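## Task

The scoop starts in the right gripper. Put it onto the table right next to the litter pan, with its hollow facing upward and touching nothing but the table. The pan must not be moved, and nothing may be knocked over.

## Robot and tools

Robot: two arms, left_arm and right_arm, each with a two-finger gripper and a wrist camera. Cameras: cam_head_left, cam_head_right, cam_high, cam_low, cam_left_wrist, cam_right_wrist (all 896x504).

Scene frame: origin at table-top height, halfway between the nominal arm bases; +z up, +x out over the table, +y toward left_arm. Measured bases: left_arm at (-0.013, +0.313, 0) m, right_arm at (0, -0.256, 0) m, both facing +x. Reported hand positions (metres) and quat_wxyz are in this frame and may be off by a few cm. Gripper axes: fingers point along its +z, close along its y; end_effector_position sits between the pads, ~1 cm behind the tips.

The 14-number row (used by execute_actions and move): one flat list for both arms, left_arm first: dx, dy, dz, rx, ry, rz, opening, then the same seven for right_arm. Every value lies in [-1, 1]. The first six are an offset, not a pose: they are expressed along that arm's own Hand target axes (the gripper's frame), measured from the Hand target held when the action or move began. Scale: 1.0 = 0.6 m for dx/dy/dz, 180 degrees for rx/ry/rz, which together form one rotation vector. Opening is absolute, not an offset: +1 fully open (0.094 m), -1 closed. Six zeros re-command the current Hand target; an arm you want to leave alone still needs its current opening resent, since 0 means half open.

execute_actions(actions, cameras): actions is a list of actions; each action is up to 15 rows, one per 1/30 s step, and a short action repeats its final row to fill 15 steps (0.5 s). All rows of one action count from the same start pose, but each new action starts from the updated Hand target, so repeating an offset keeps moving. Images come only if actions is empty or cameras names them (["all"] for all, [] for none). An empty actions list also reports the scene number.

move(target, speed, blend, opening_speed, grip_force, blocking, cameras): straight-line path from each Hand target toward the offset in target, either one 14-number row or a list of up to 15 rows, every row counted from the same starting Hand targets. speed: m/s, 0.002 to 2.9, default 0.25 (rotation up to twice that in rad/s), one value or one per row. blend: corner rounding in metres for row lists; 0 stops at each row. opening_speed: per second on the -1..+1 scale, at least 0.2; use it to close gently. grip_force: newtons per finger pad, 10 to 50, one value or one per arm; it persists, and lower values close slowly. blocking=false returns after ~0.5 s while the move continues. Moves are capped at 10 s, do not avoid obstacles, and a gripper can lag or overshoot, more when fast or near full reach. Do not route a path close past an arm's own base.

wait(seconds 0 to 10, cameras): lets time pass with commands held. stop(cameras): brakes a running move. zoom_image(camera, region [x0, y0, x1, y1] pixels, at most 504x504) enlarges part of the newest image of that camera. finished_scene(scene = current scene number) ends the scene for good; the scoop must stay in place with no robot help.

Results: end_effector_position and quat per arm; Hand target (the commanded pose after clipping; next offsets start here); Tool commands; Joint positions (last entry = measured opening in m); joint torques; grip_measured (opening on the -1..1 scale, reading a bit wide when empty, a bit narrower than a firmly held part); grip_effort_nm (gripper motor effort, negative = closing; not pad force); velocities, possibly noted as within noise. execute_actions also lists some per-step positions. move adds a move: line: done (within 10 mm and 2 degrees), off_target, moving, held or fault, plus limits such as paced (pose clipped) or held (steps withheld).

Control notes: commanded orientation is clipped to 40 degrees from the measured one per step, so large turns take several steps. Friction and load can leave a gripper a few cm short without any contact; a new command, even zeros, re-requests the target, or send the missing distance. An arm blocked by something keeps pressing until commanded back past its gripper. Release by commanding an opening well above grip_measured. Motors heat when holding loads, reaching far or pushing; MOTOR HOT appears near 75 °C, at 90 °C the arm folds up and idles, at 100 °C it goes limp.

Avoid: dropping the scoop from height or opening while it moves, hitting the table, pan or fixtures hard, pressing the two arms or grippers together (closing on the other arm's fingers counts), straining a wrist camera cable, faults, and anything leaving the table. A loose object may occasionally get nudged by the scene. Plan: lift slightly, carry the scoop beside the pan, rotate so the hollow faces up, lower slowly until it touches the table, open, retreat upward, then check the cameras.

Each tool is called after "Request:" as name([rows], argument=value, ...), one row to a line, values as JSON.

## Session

Request:
execute_actions(actions=[])

Request:
zoom_image(camera="cam_high", region=[240, 100, 600, 480])

Scene clock: 0.00 s.
left_arm: end_effector_position=(+0.3619, +0.3581, +0.4821) grip_measured=+1.000 grip_effort_nm=n/a end_effector_quat_wxyz=(+0.724, +0.128, +0.648, +0.199) | right_arm: end_effector_position=(+0.3702, -0.4982, +0.2771) grip_measured=-0.594 grip_effort_nm=n/a end_effector_quat_wxyz=(+0.298, -0.516, +0.633, -0.494)
Joint positions: left_arm=[0.166 1.088 1.247 -0.032 0.085 0.452 0.094] | right_arm=[-0.725 1.352 1.058 -0.071 -0.357 -1.845 0.019]
Joint velocities: within noise
Joint torques (N m): no reading
Heat: left arm: 34 °C; right arm: 36 °C.
Hand target: left_arm +0.3571, +0.3574, +0.4921; +0.732, +0.125, +0.639, +0.200 | right_arm +0.3713, -0.4973, +0.2975; +0.307, -0.509, +0.620, -0.512
Tool commands: left_gripper/opening=+1.0 right_gripper/opening=-0.980928

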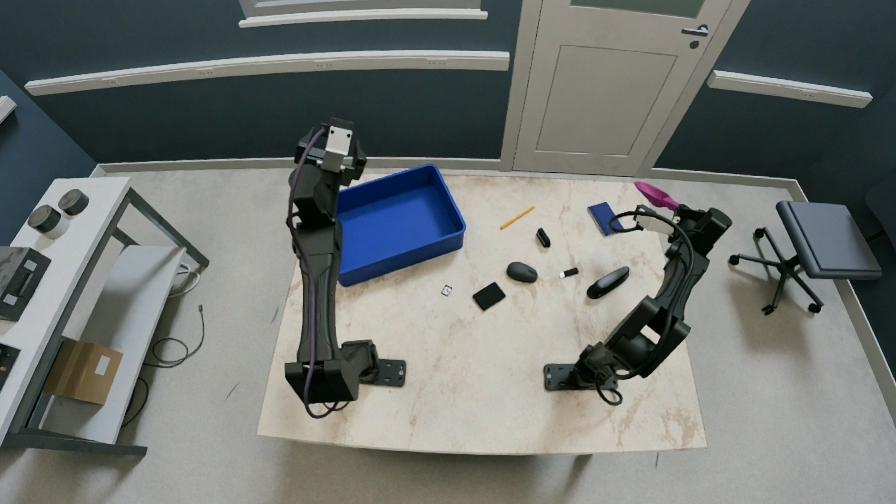

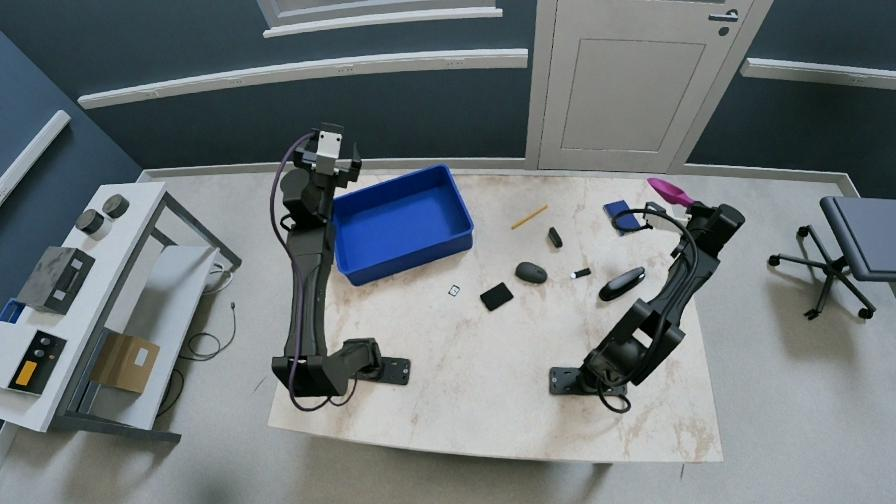

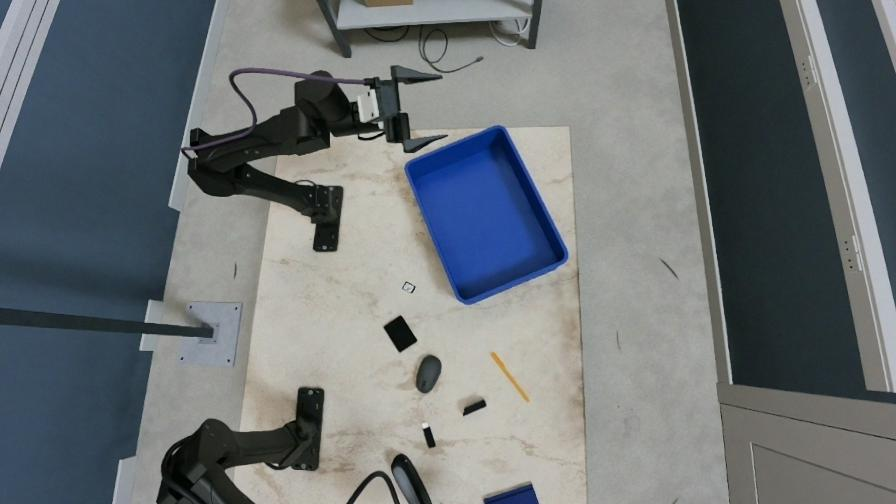

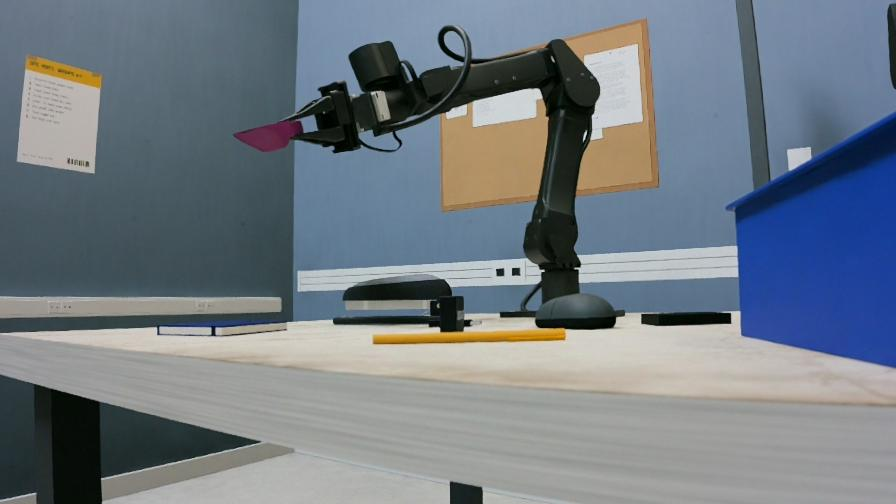

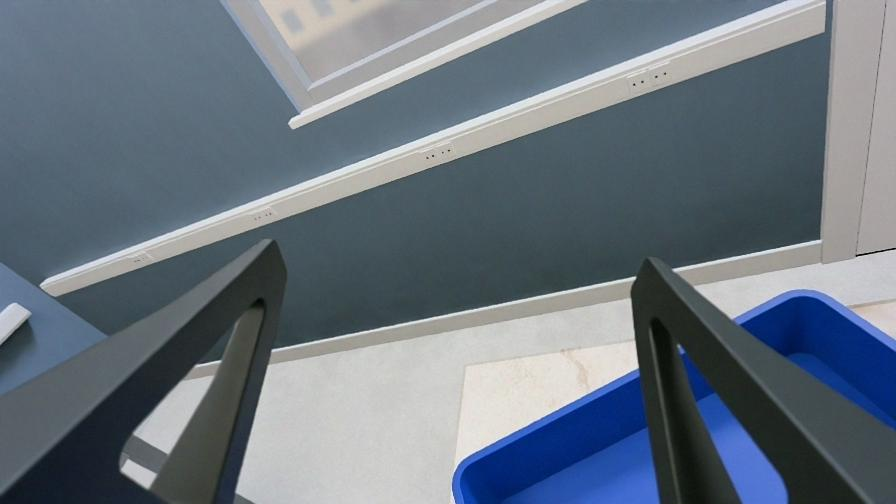

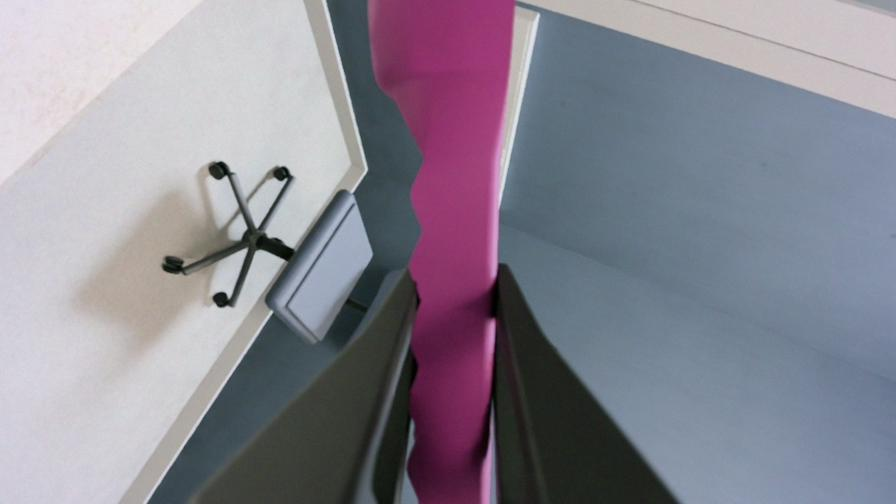

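Scaled by 1.326.

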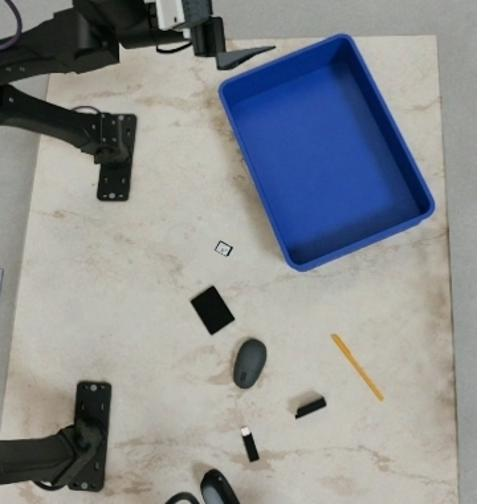

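Request:
zoom_image(camera="cam_low", region=[210, 70, 410, 180])

Request:
zoom_image(camera="cam_head_right", region=[610, 160, 770, 250])

Scaled by 2.520.

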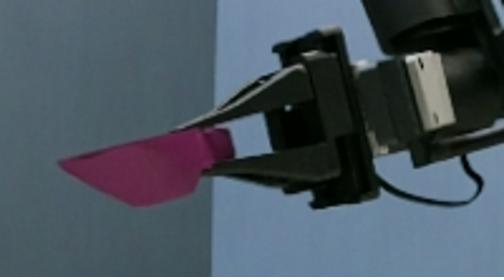

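Scaled by 3.150.

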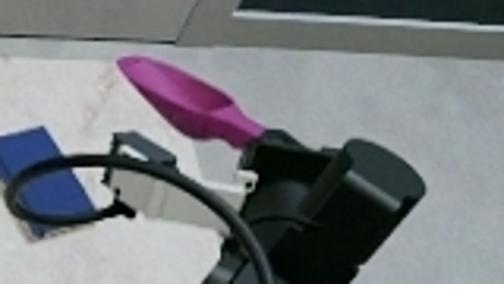

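Request:
move([
  [0,0,0,0,0,0,1, -0.4775,-0.086,-0.0215,0.0105,-0.2403,-0.0614,-0.981],
  [0,0,0,0,0,0,1, -0.992,0.118,-0.422,0.0211,-0.4806,-0.1228,-0.981],
], speed=0.35, blend=0.05, cameras=["cam_high", "cam_right_wrist", "cam_head_right", "cam_left_wrist"])

Request:
zoom_image(camera="cam_high", region=[360, 170, 560, 330])

Scene clock: 176.00 s.
left_arm: end_effector_position=(+0.3619, +0.3581, +0.4821) grip_measured=+1.000 grip_effort_nm=-0.01 end_effector_quat_wxyz=(+0.724, +0.128, +0.648, +0.199) | right_arm: end_effector_position=(+0.2874, +0.1362, +0.2024) grip_measured=-0.594 grip_effort_nm=-1.04 end_effector_quat_wxyz=(-0.547, +0.823, -0.128, +0.086)
Joint positions: left_arm=[0.166 1.088 1.247 -0.032 0.085 0.452 0.094] | right_arm=[0.776 1.608 1.044 0.121 -0.444 -1.773 0.019]
Joint torques (N m): left_arm=[-0.12 -4.16 7.73 1.79 -0.04 -0.07] | right_arm=[-0.28 -6.19 9.92 2.13 -0.22 0.23]
Heat: left arm: 42 °C; right arm: 43 °C.
Hand target: left_arm +0.3571, +0.3574, +0.4921; +0.732, +0.125, +0.639, +0.200 | right_arm +0.2950, +0.1441, +0.2193; -0.567, +0.809, -0.128, +0.090
Off the commanded pose: left_arm 0.011 m, 2 deg | right_arm 0.020 m, 3 deg.
move: off_target (left_arm, right_arm)
Images, in order (width x height): cam_head_right 896x504, cam_high 896x504, cam_left_wrist 896x504, cam_right_wrist 896x504.

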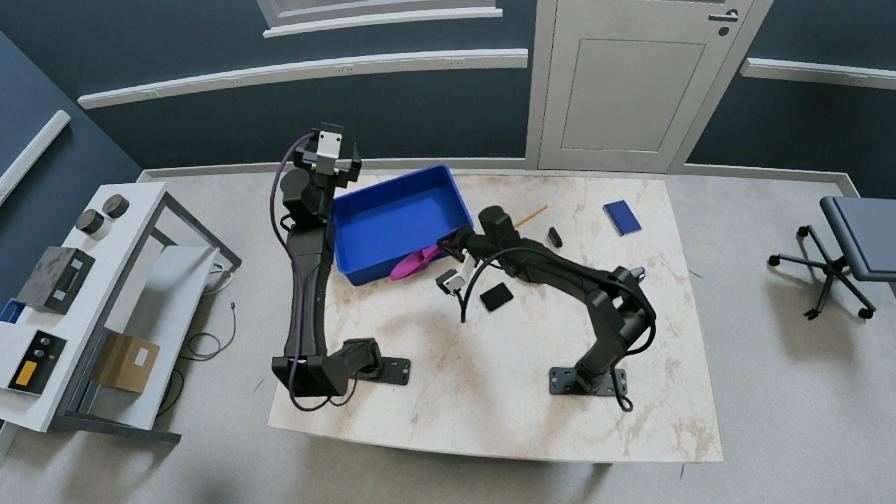

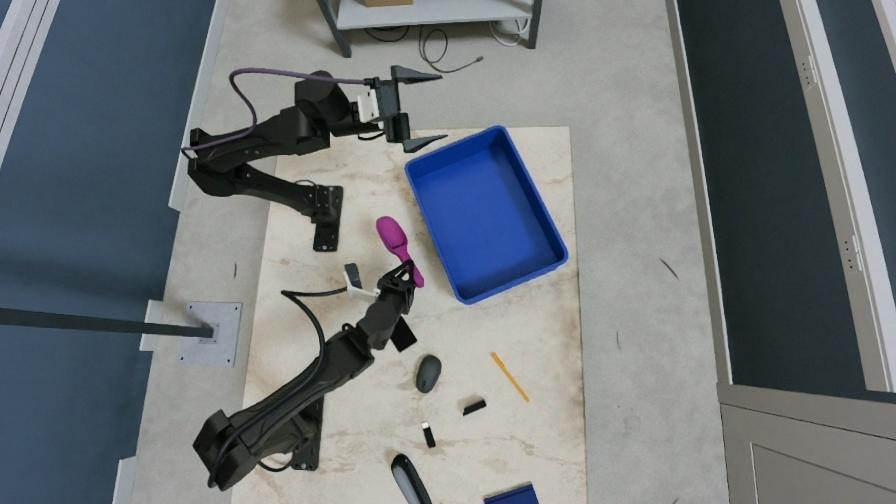

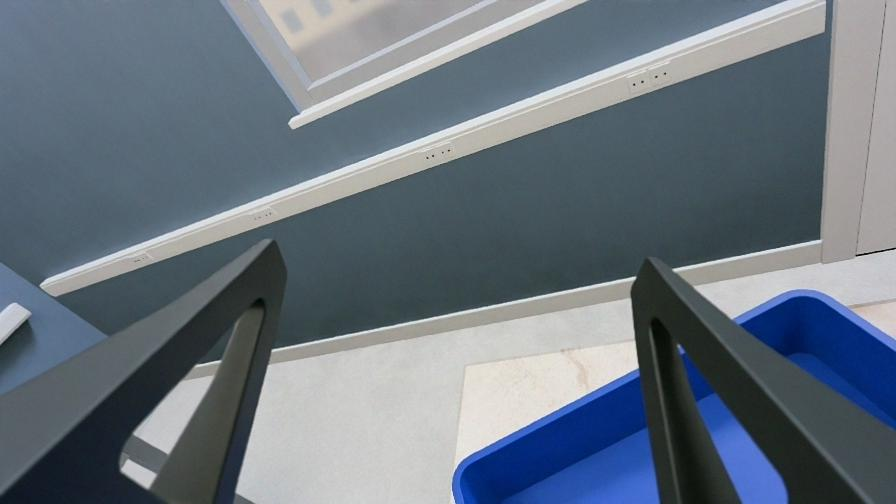

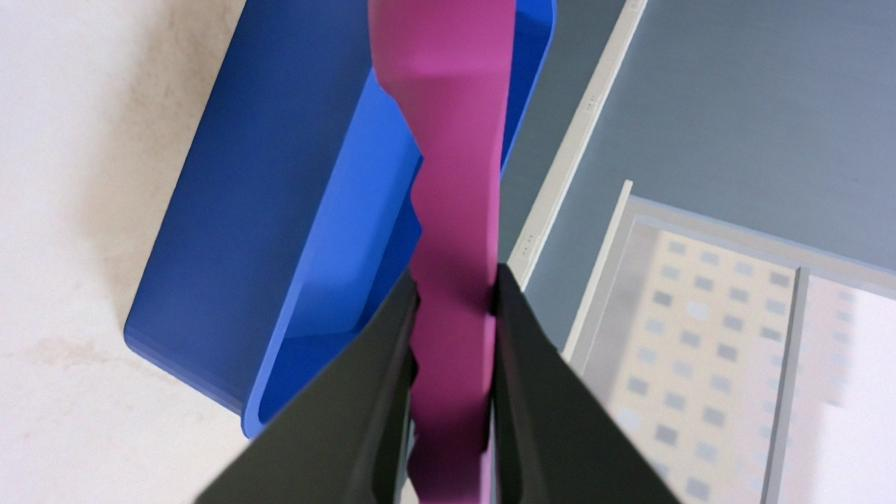

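Scaled by 2.520.

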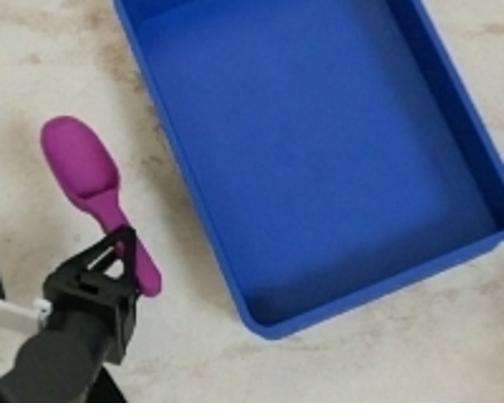

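Request:
move(target=[0,0,0,0,0,0,1, -0.0075,0.166,0.114,0,0,0,-0.981], speed=0.12, cameras=["cam_high", "cam_right_wrist", "cam_head_right", "cam_head_left"])

Request:
zoom_image(camera="cam_high", region=[350, 180, 510, 310])

Request:
zoom_image(camera="cam_head_left", region=[360, 210, 520, 310])

Scene clock: 196.00 s.
left_arm: end_effector_position=(+0.3619, +0.3581, +0.4821) grip_measured=+1.000 grip_effort_nm=0.00 end_effector_quat_wxyz=(+0.724, +0.128, +0.648, +0.199) | right_arm: end_effector_position=(+0.3017, +0.1690, +0.1005) grip_measured=-0.594 grip_effort_nm=-1.03 end_effector_quat_wxyz=(-0.556, +0.816, -0.126, +0.097)
Joint positions: left_arm=[0.166 1.088 1.247 -0.032 0.085 0.452 0.094] | right_arm=[0.816 1.935 0.945 0.586 -0.399 -1.754 0.019]
Joint torques (N m): left_arm=[-0.09 -4.11 7.73 1.78 -0.06 -0.08] | right_arm=[0.64 -7.95 6 2.18 -0.18 0.23]
Heat: left arm: 42 °C; right arm: 43 °C.
Hand target: left_arm +0.3571, +0.3574, +0.4921; +0.732, +0.125, +0.639, +0.200 | right_arm +0.3002, +0.1742, +0.1024; -0.567, +0.809, -0.128, +0.090
Off the commanded pose: left_arm 0.011 m, 2 deg | right_arm 0.006 m, 2 deg.
move: off_target (left_arm)
Images, in order (width x height): cam_head_left 896x504, cam_head_right 896x504, cam_high 896x504, cam_right_wrist 896x504.

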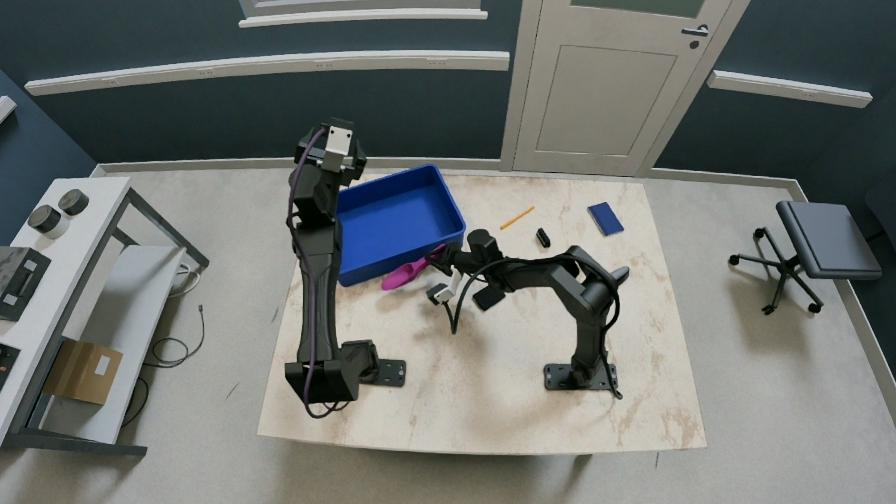

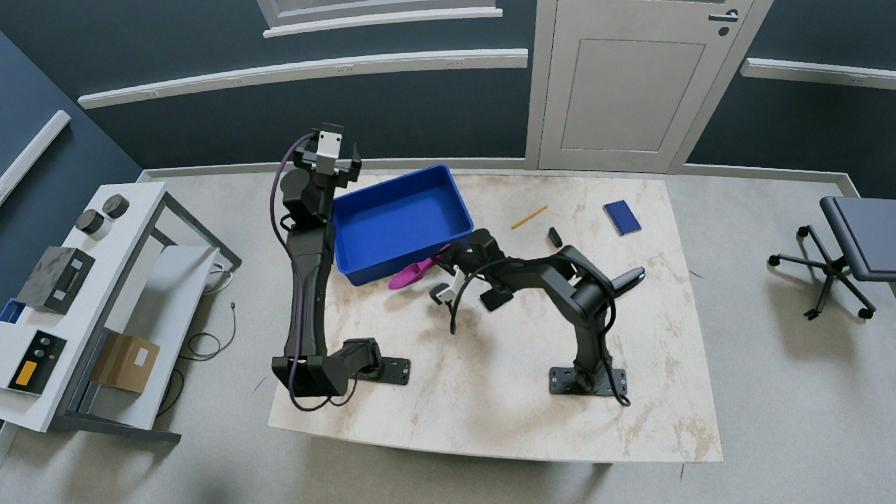

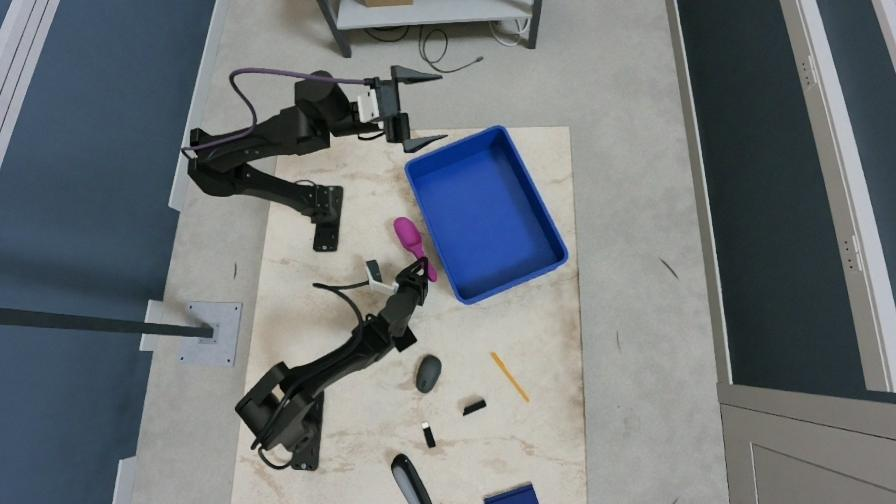

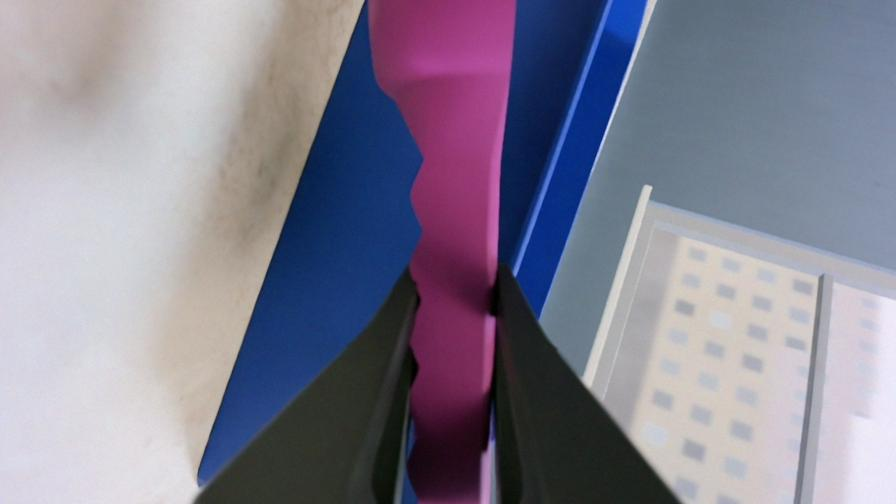

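Scaled by 3.150.

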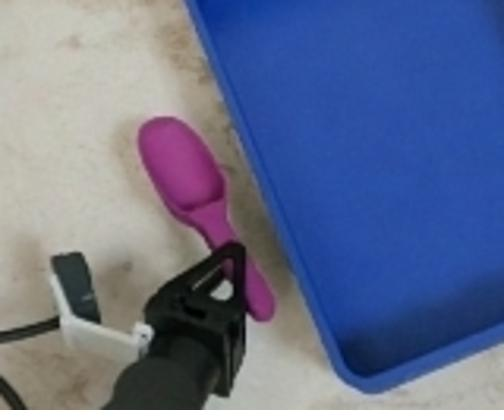

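Scaled by 3.150.

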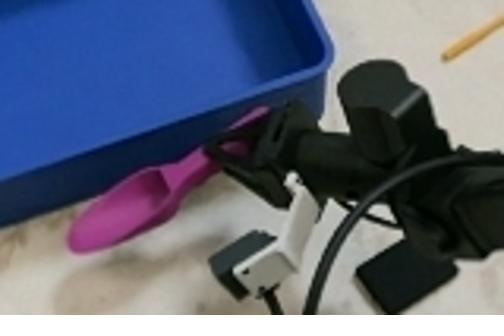

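Request:
move(target=[0,0,0,0,0,0,1, 0,0.0664,0.0242,0,0,0,-0.981], speed=0.05, cameras=["cam_high", "cam_right_wrist", "cam_head_left"])

Request:
zoom_image(camera="cam_high", region=[350, 180, 510, 310])

Request:
zoom_image(camera="cam_head_left", region=[360, 210, 520, 310])

Scene clock: 217.13 s.
left_arm: end_effector_position=(+0.3619, +0.3581, +0.4821) grip_measured=+1.000 grip_effort_nm=0.00 end_effector_quat_wxyz=(+0.724, +0.128, +0.648, +0.199) | right_arm: end_effector_position=(+0.3030, +0.1703, +0.0611) grip_measured=-0.594 grip_effort_nm=-1.03 end_effector_quat_wxyz=(-0.559, +0.814, -0.125, +0.098)
Joint positions: left_arm=[0.166 1.088 1.247 -0.032 0.085 0.452 0.094] | right_arm=[0.816 2.062 0.914 0.75 -0.398 -1.754 0.019]
Joint torques (N m): left_arm=[-0.06 -4.14 7.75 1.79 -0.05 -0.07] | right_arm=[0.64 -8.17 4.97 2.2 -0.18 0.24]
Heat: left arm: 43 °C; right arm: 45 °C.
Hand target: left_arm +0.3571, +0.3574, +0.4921; +0.732, +0.125, +0.639, +0.200 | right_arm +0.3002, +0.1742, +0.0599; -0.566, +0.809, -0.128, +0.090
Off the commanded pose: left_arm 0.011 m, 2 deg | right_arm 0.005 m, 1 deg.
move: off_target (left_arm)
Images, in order (width x height): cam_head_left 896x504, cam_high 896x504, cam_right_wrist 896x504.

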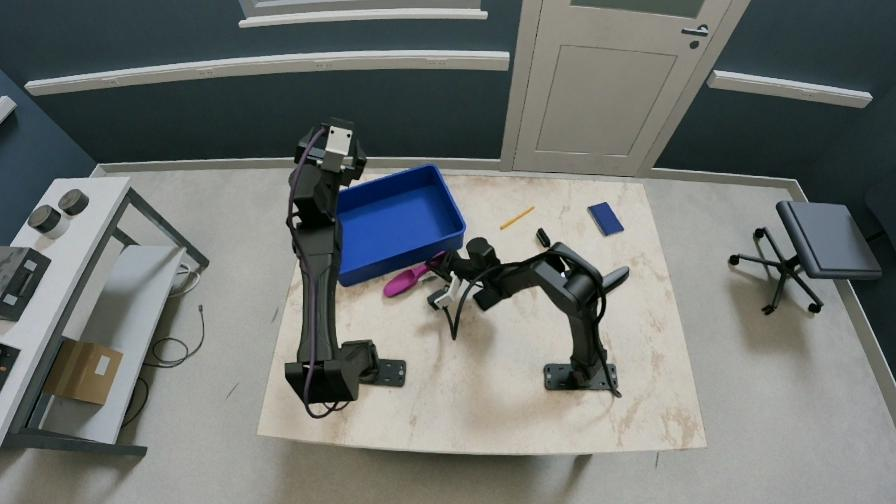

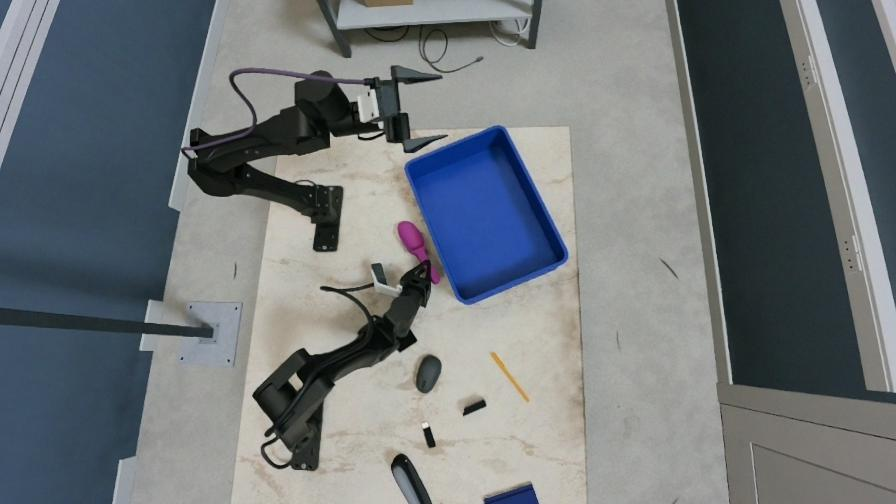

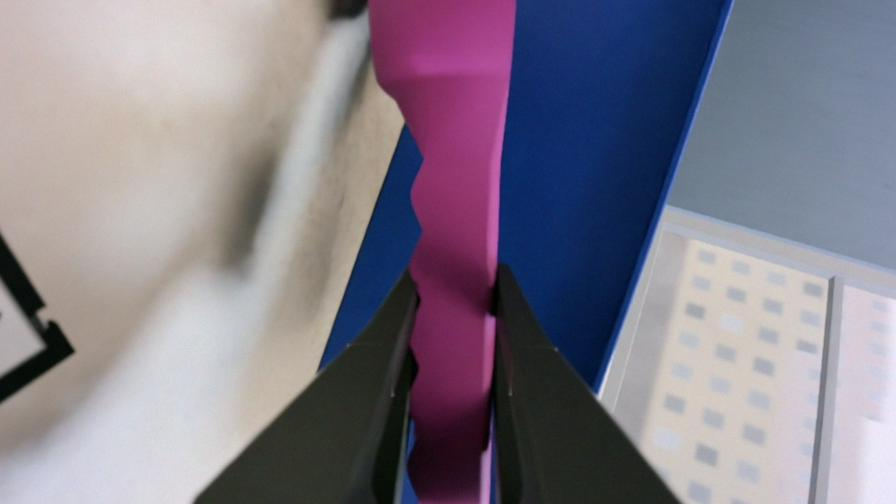

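Scaled by 3.150.

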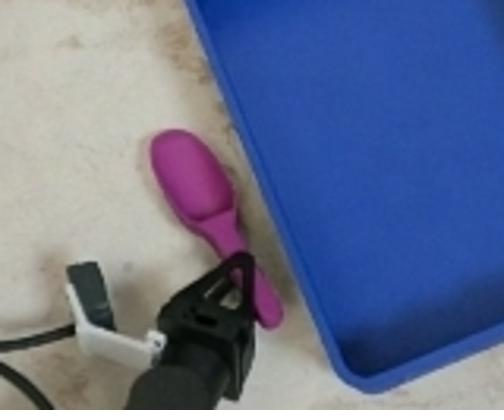

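Scaled by 3.150.

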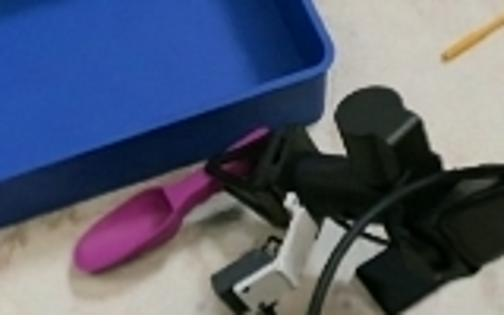

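Request:
move(target=[0,0,0,0,0,0,1, 0,0.0235,0.0086,0,0,0,-0.981], speed=0.03, cameras=["cam_head_left", "cam_high"])

Request:
zoom_image(camera="cam_head_left", region=[370, 230, 470, 310])

Request:
zoom_image(camera="cam_high", region=[380, 200, 460, 290])

Scene clock: 224.83 s.
left_arm: end_effector_position=(+0.3619, +0.3581, +0.4821) grip_measured=+1.000 grip_effort_nm=0.00 end_effector_quat_wxyz=(+0.724, +0.128, +0.648, +0.199) | right_arm: end_effector_position=(+0.3047, +0.1721, +0.0507) grip_measured=-0.594 grip_effort_nm=-1.03 end_effector_quat_wxyz=(-0.563, +0.811, -0.124, +0.101)
Joint positions: left_arm=[0.166 1.088 1.247 -0.032 0.085 0.452 0.094] | right_arm=[0.816 2.109 0.914 0.81 -0.398 -1.752 0.019]
Joint torques (N m): left_arm=[-0.03 -4.21 7.75 1.78 -0.04 -0.06] | right_arm=[0.61 -8.02 4.41 2.16 -0.17 0.2]
Heat: left arm: 43 °C; right arm: 45 °C.
Hand target: left_arm +0.3571, +0.3574, +0.4921; +0.732, +0.125, +0.639, +0.200 | right_arm +0.3002, +0.1742, +0.0449; -0.566, +0.809, -0.128, +0.090
Off the commanded pose: left_arm 0.011 m, 2 deg | right_arm 0.008 m, 1 deg.
move: off_target (left_arm)
Images, in order (width x height): cam_head_left 896x504, cam_high 896x504.

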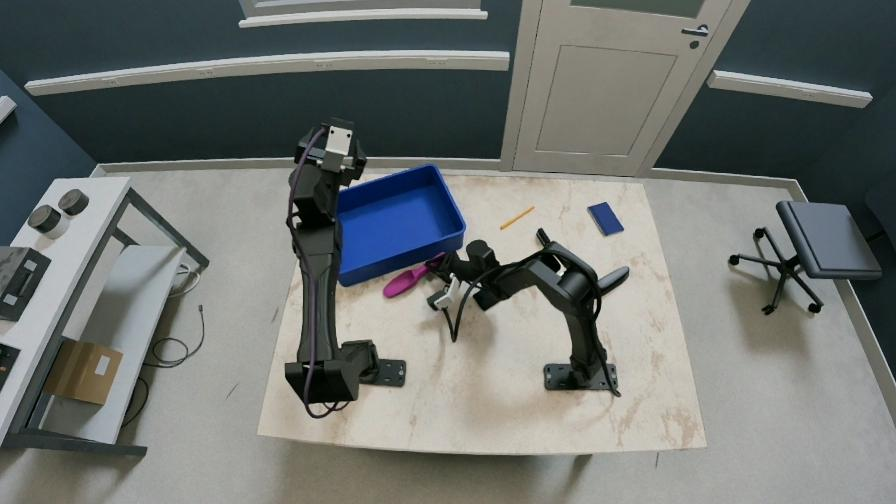

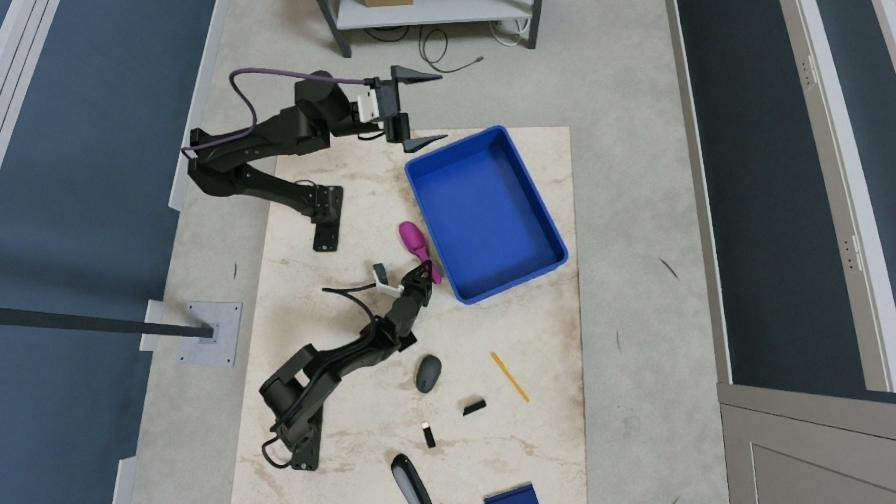

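Scaled by 5.040.

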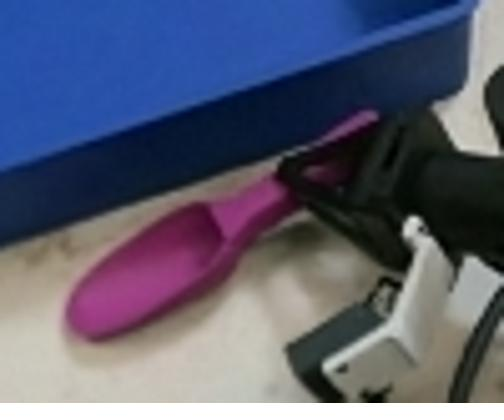

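Scaled by 5.600.

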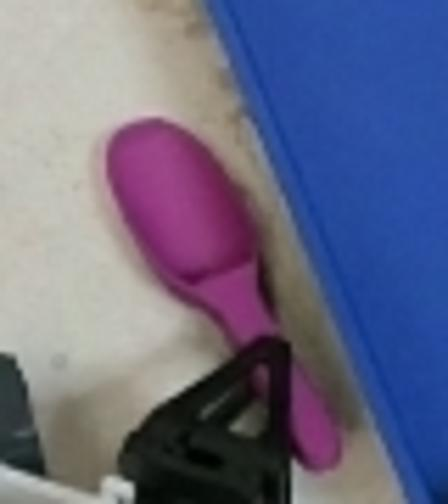

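Request:
move(target=[0,0,0,0,0,0,1, 0,0.0125,0.0046,0,0,0,-0.981], speed=0.03, cameras=["cam_head_left"])

Request:
zoom_image(camera="cam_head_left", region=[370, 230, 470, 310])

Scene clock: 234.67 s.
left_arm: end_effector_position=(+0.3619, +0.3581, +0.4821) grip_measured=+1.000 grip_effort_nm=0.00 end_effector_quat_wxyz=(+0.724, +0.128, +0.648, +0.199) | right_arm: end_effector_position=(+0.3064, +0.1739, +0.0494) grip_measured=-0.594 grip_effort_nm=-1.03 end_effector_quat_wxyz=(-0.571, +0.805, -0.122, +0.105)
Joint positions: left_arm=[0.166 1.088 1.247 -0.032 0.085 0.452 0.094] | right_arm=[0.816 2.133 0.914 0.858 -0.398 -1.748 0.019]
Joint torques (N m): left_arm=[-0.08 -4.08 7.76 1.78 -0.04 -0.06] | right_arm=[0.65 -7.68 4.12 1.98 -0.16 0.18]
Heat: left arm: 43 °C; right arm: 46 °C.
Hand target: left_arm +0.3571, +0.3574, +0.4921; +0.732, +0.125, +0.639, +0.200 | right_arm +0.3002, +0.1743, +0.0369; -0.567, +0.809, -0.128, +0.090
Off the commanded pose: left_arm 0.011 m, 2 deg | right_arm 0.014 m, 2 deg.
move: off_target (left_arm, right_arm)
Images, in order (width x height): cam_head_left 896x504.

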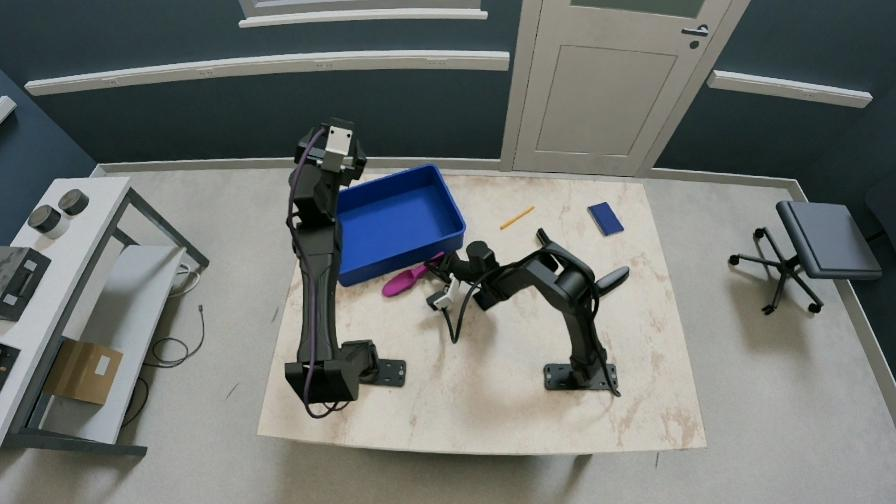

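Scaled by 5.040.

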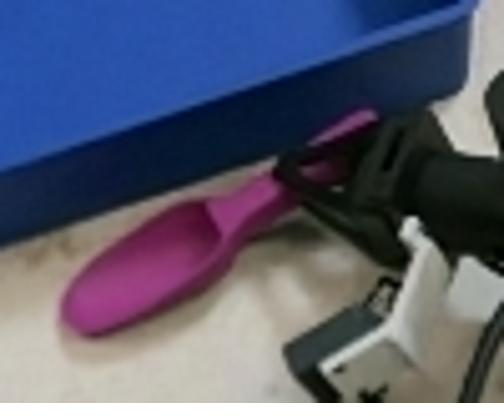

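Request:
move([
  [0,0,0,0,0,0,1, 0.0095,-0.0198,-0.004,0,0,0,0.35],
  [0,0,0,0,0,0,1, 0.0095,0.0,-0.0588,0,0,0,0.35],
  [0,0,0,0,0,0,1, 0.0095,-0.0083,-0.1255,0,0,0,0.35],
], speed=[0.02, 0.03, 0.06], opening_speed=0.5, cameras=["cam_head_left", "cam_high", "cam_right_wrist"])

Request:
zoom_image(camera="cam_head_left", region=[370, 230, 470, 310])

Request:
zoom_image(camera="cam_high", region=[380, 200, 460, 290])

Scene clock: 289.37 s.
left_arm: end_effector_position=(+0.3619, +0.3581, +0.4821) grip_measured=+1.000 grip_effort_nm=0.00 end_effector_quat_wxyz=(+0.724, +0.128, +0.648, +0.199) | right_arm: end_effector_position=(+0.2850, +0.1068, +0.0499) grip_measured=+0.348 grip_effort_nm=0.11 end_effector_quat_wxyz=(-0.552, +0.818, -0.134, +0.089)
Joint positions: left_arm=[0.166 1.088 1.247 -0.032 0.085 0.452 0.094] | right_arm=[0.717 1.946 0.67 0.839 -0.49 -1.785 0.063]
Joint torques (N m): left_arm=[-0.01 -4.07 7.77 1.78 -0.04 -0.07] | right_arm=[-0.54 -11.97 4 1.77 -0.33 0.06]
Heat: left arm: 44 °C; right arm: 45 °C.
Hand target: left_arm +0.3571, +0.3574, +0.4921; +0.732, +0.125, +0.639, +0.200 | right_arm +0.2844, +0.1069, +0.0674; -0.567, +0.809, -0.128, +0.090
Off the commanded pose: left_arm 0.011 m, 2 deg | right_arm 0.017 m, 2 deg.
move: off_target (left_arm, right_arm)
Images, in order (width x height): cam_head_left 896x504, cam_high 896x504, cam_right_wrist 896x504.

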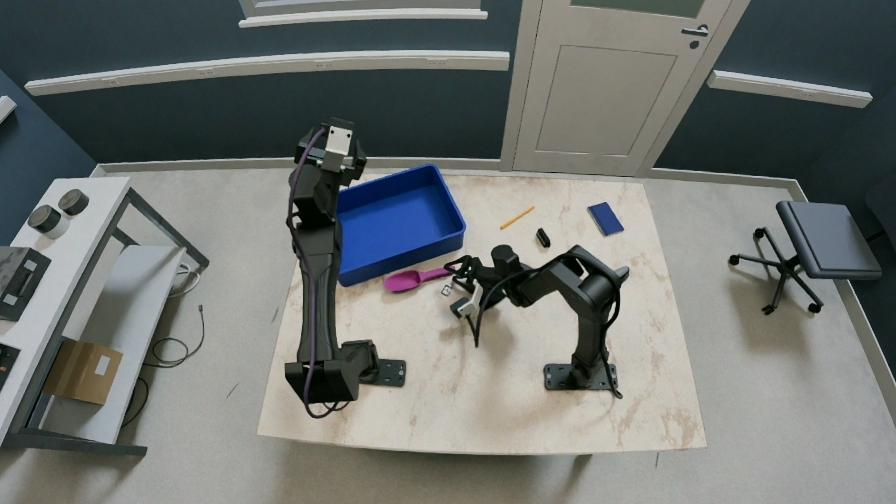

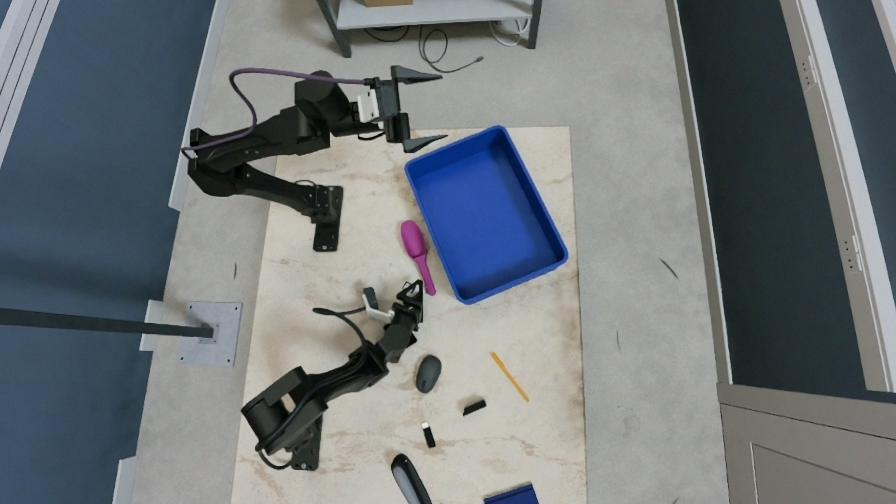

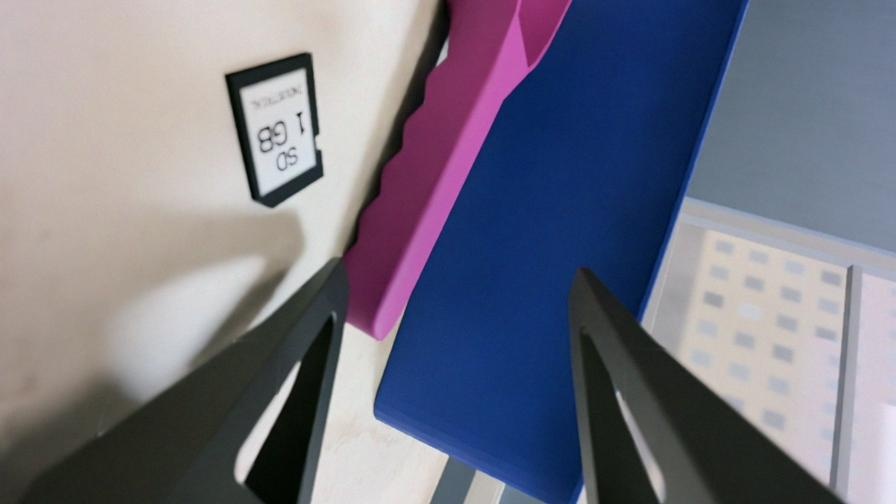

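Scaled by 5.040.

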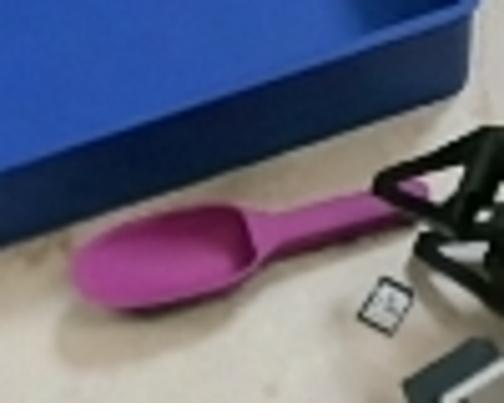

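Scaled by 5.600.

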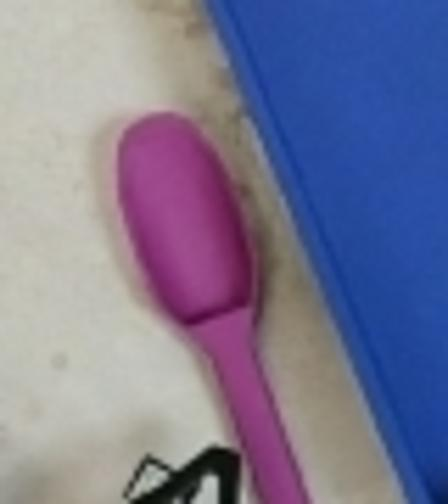

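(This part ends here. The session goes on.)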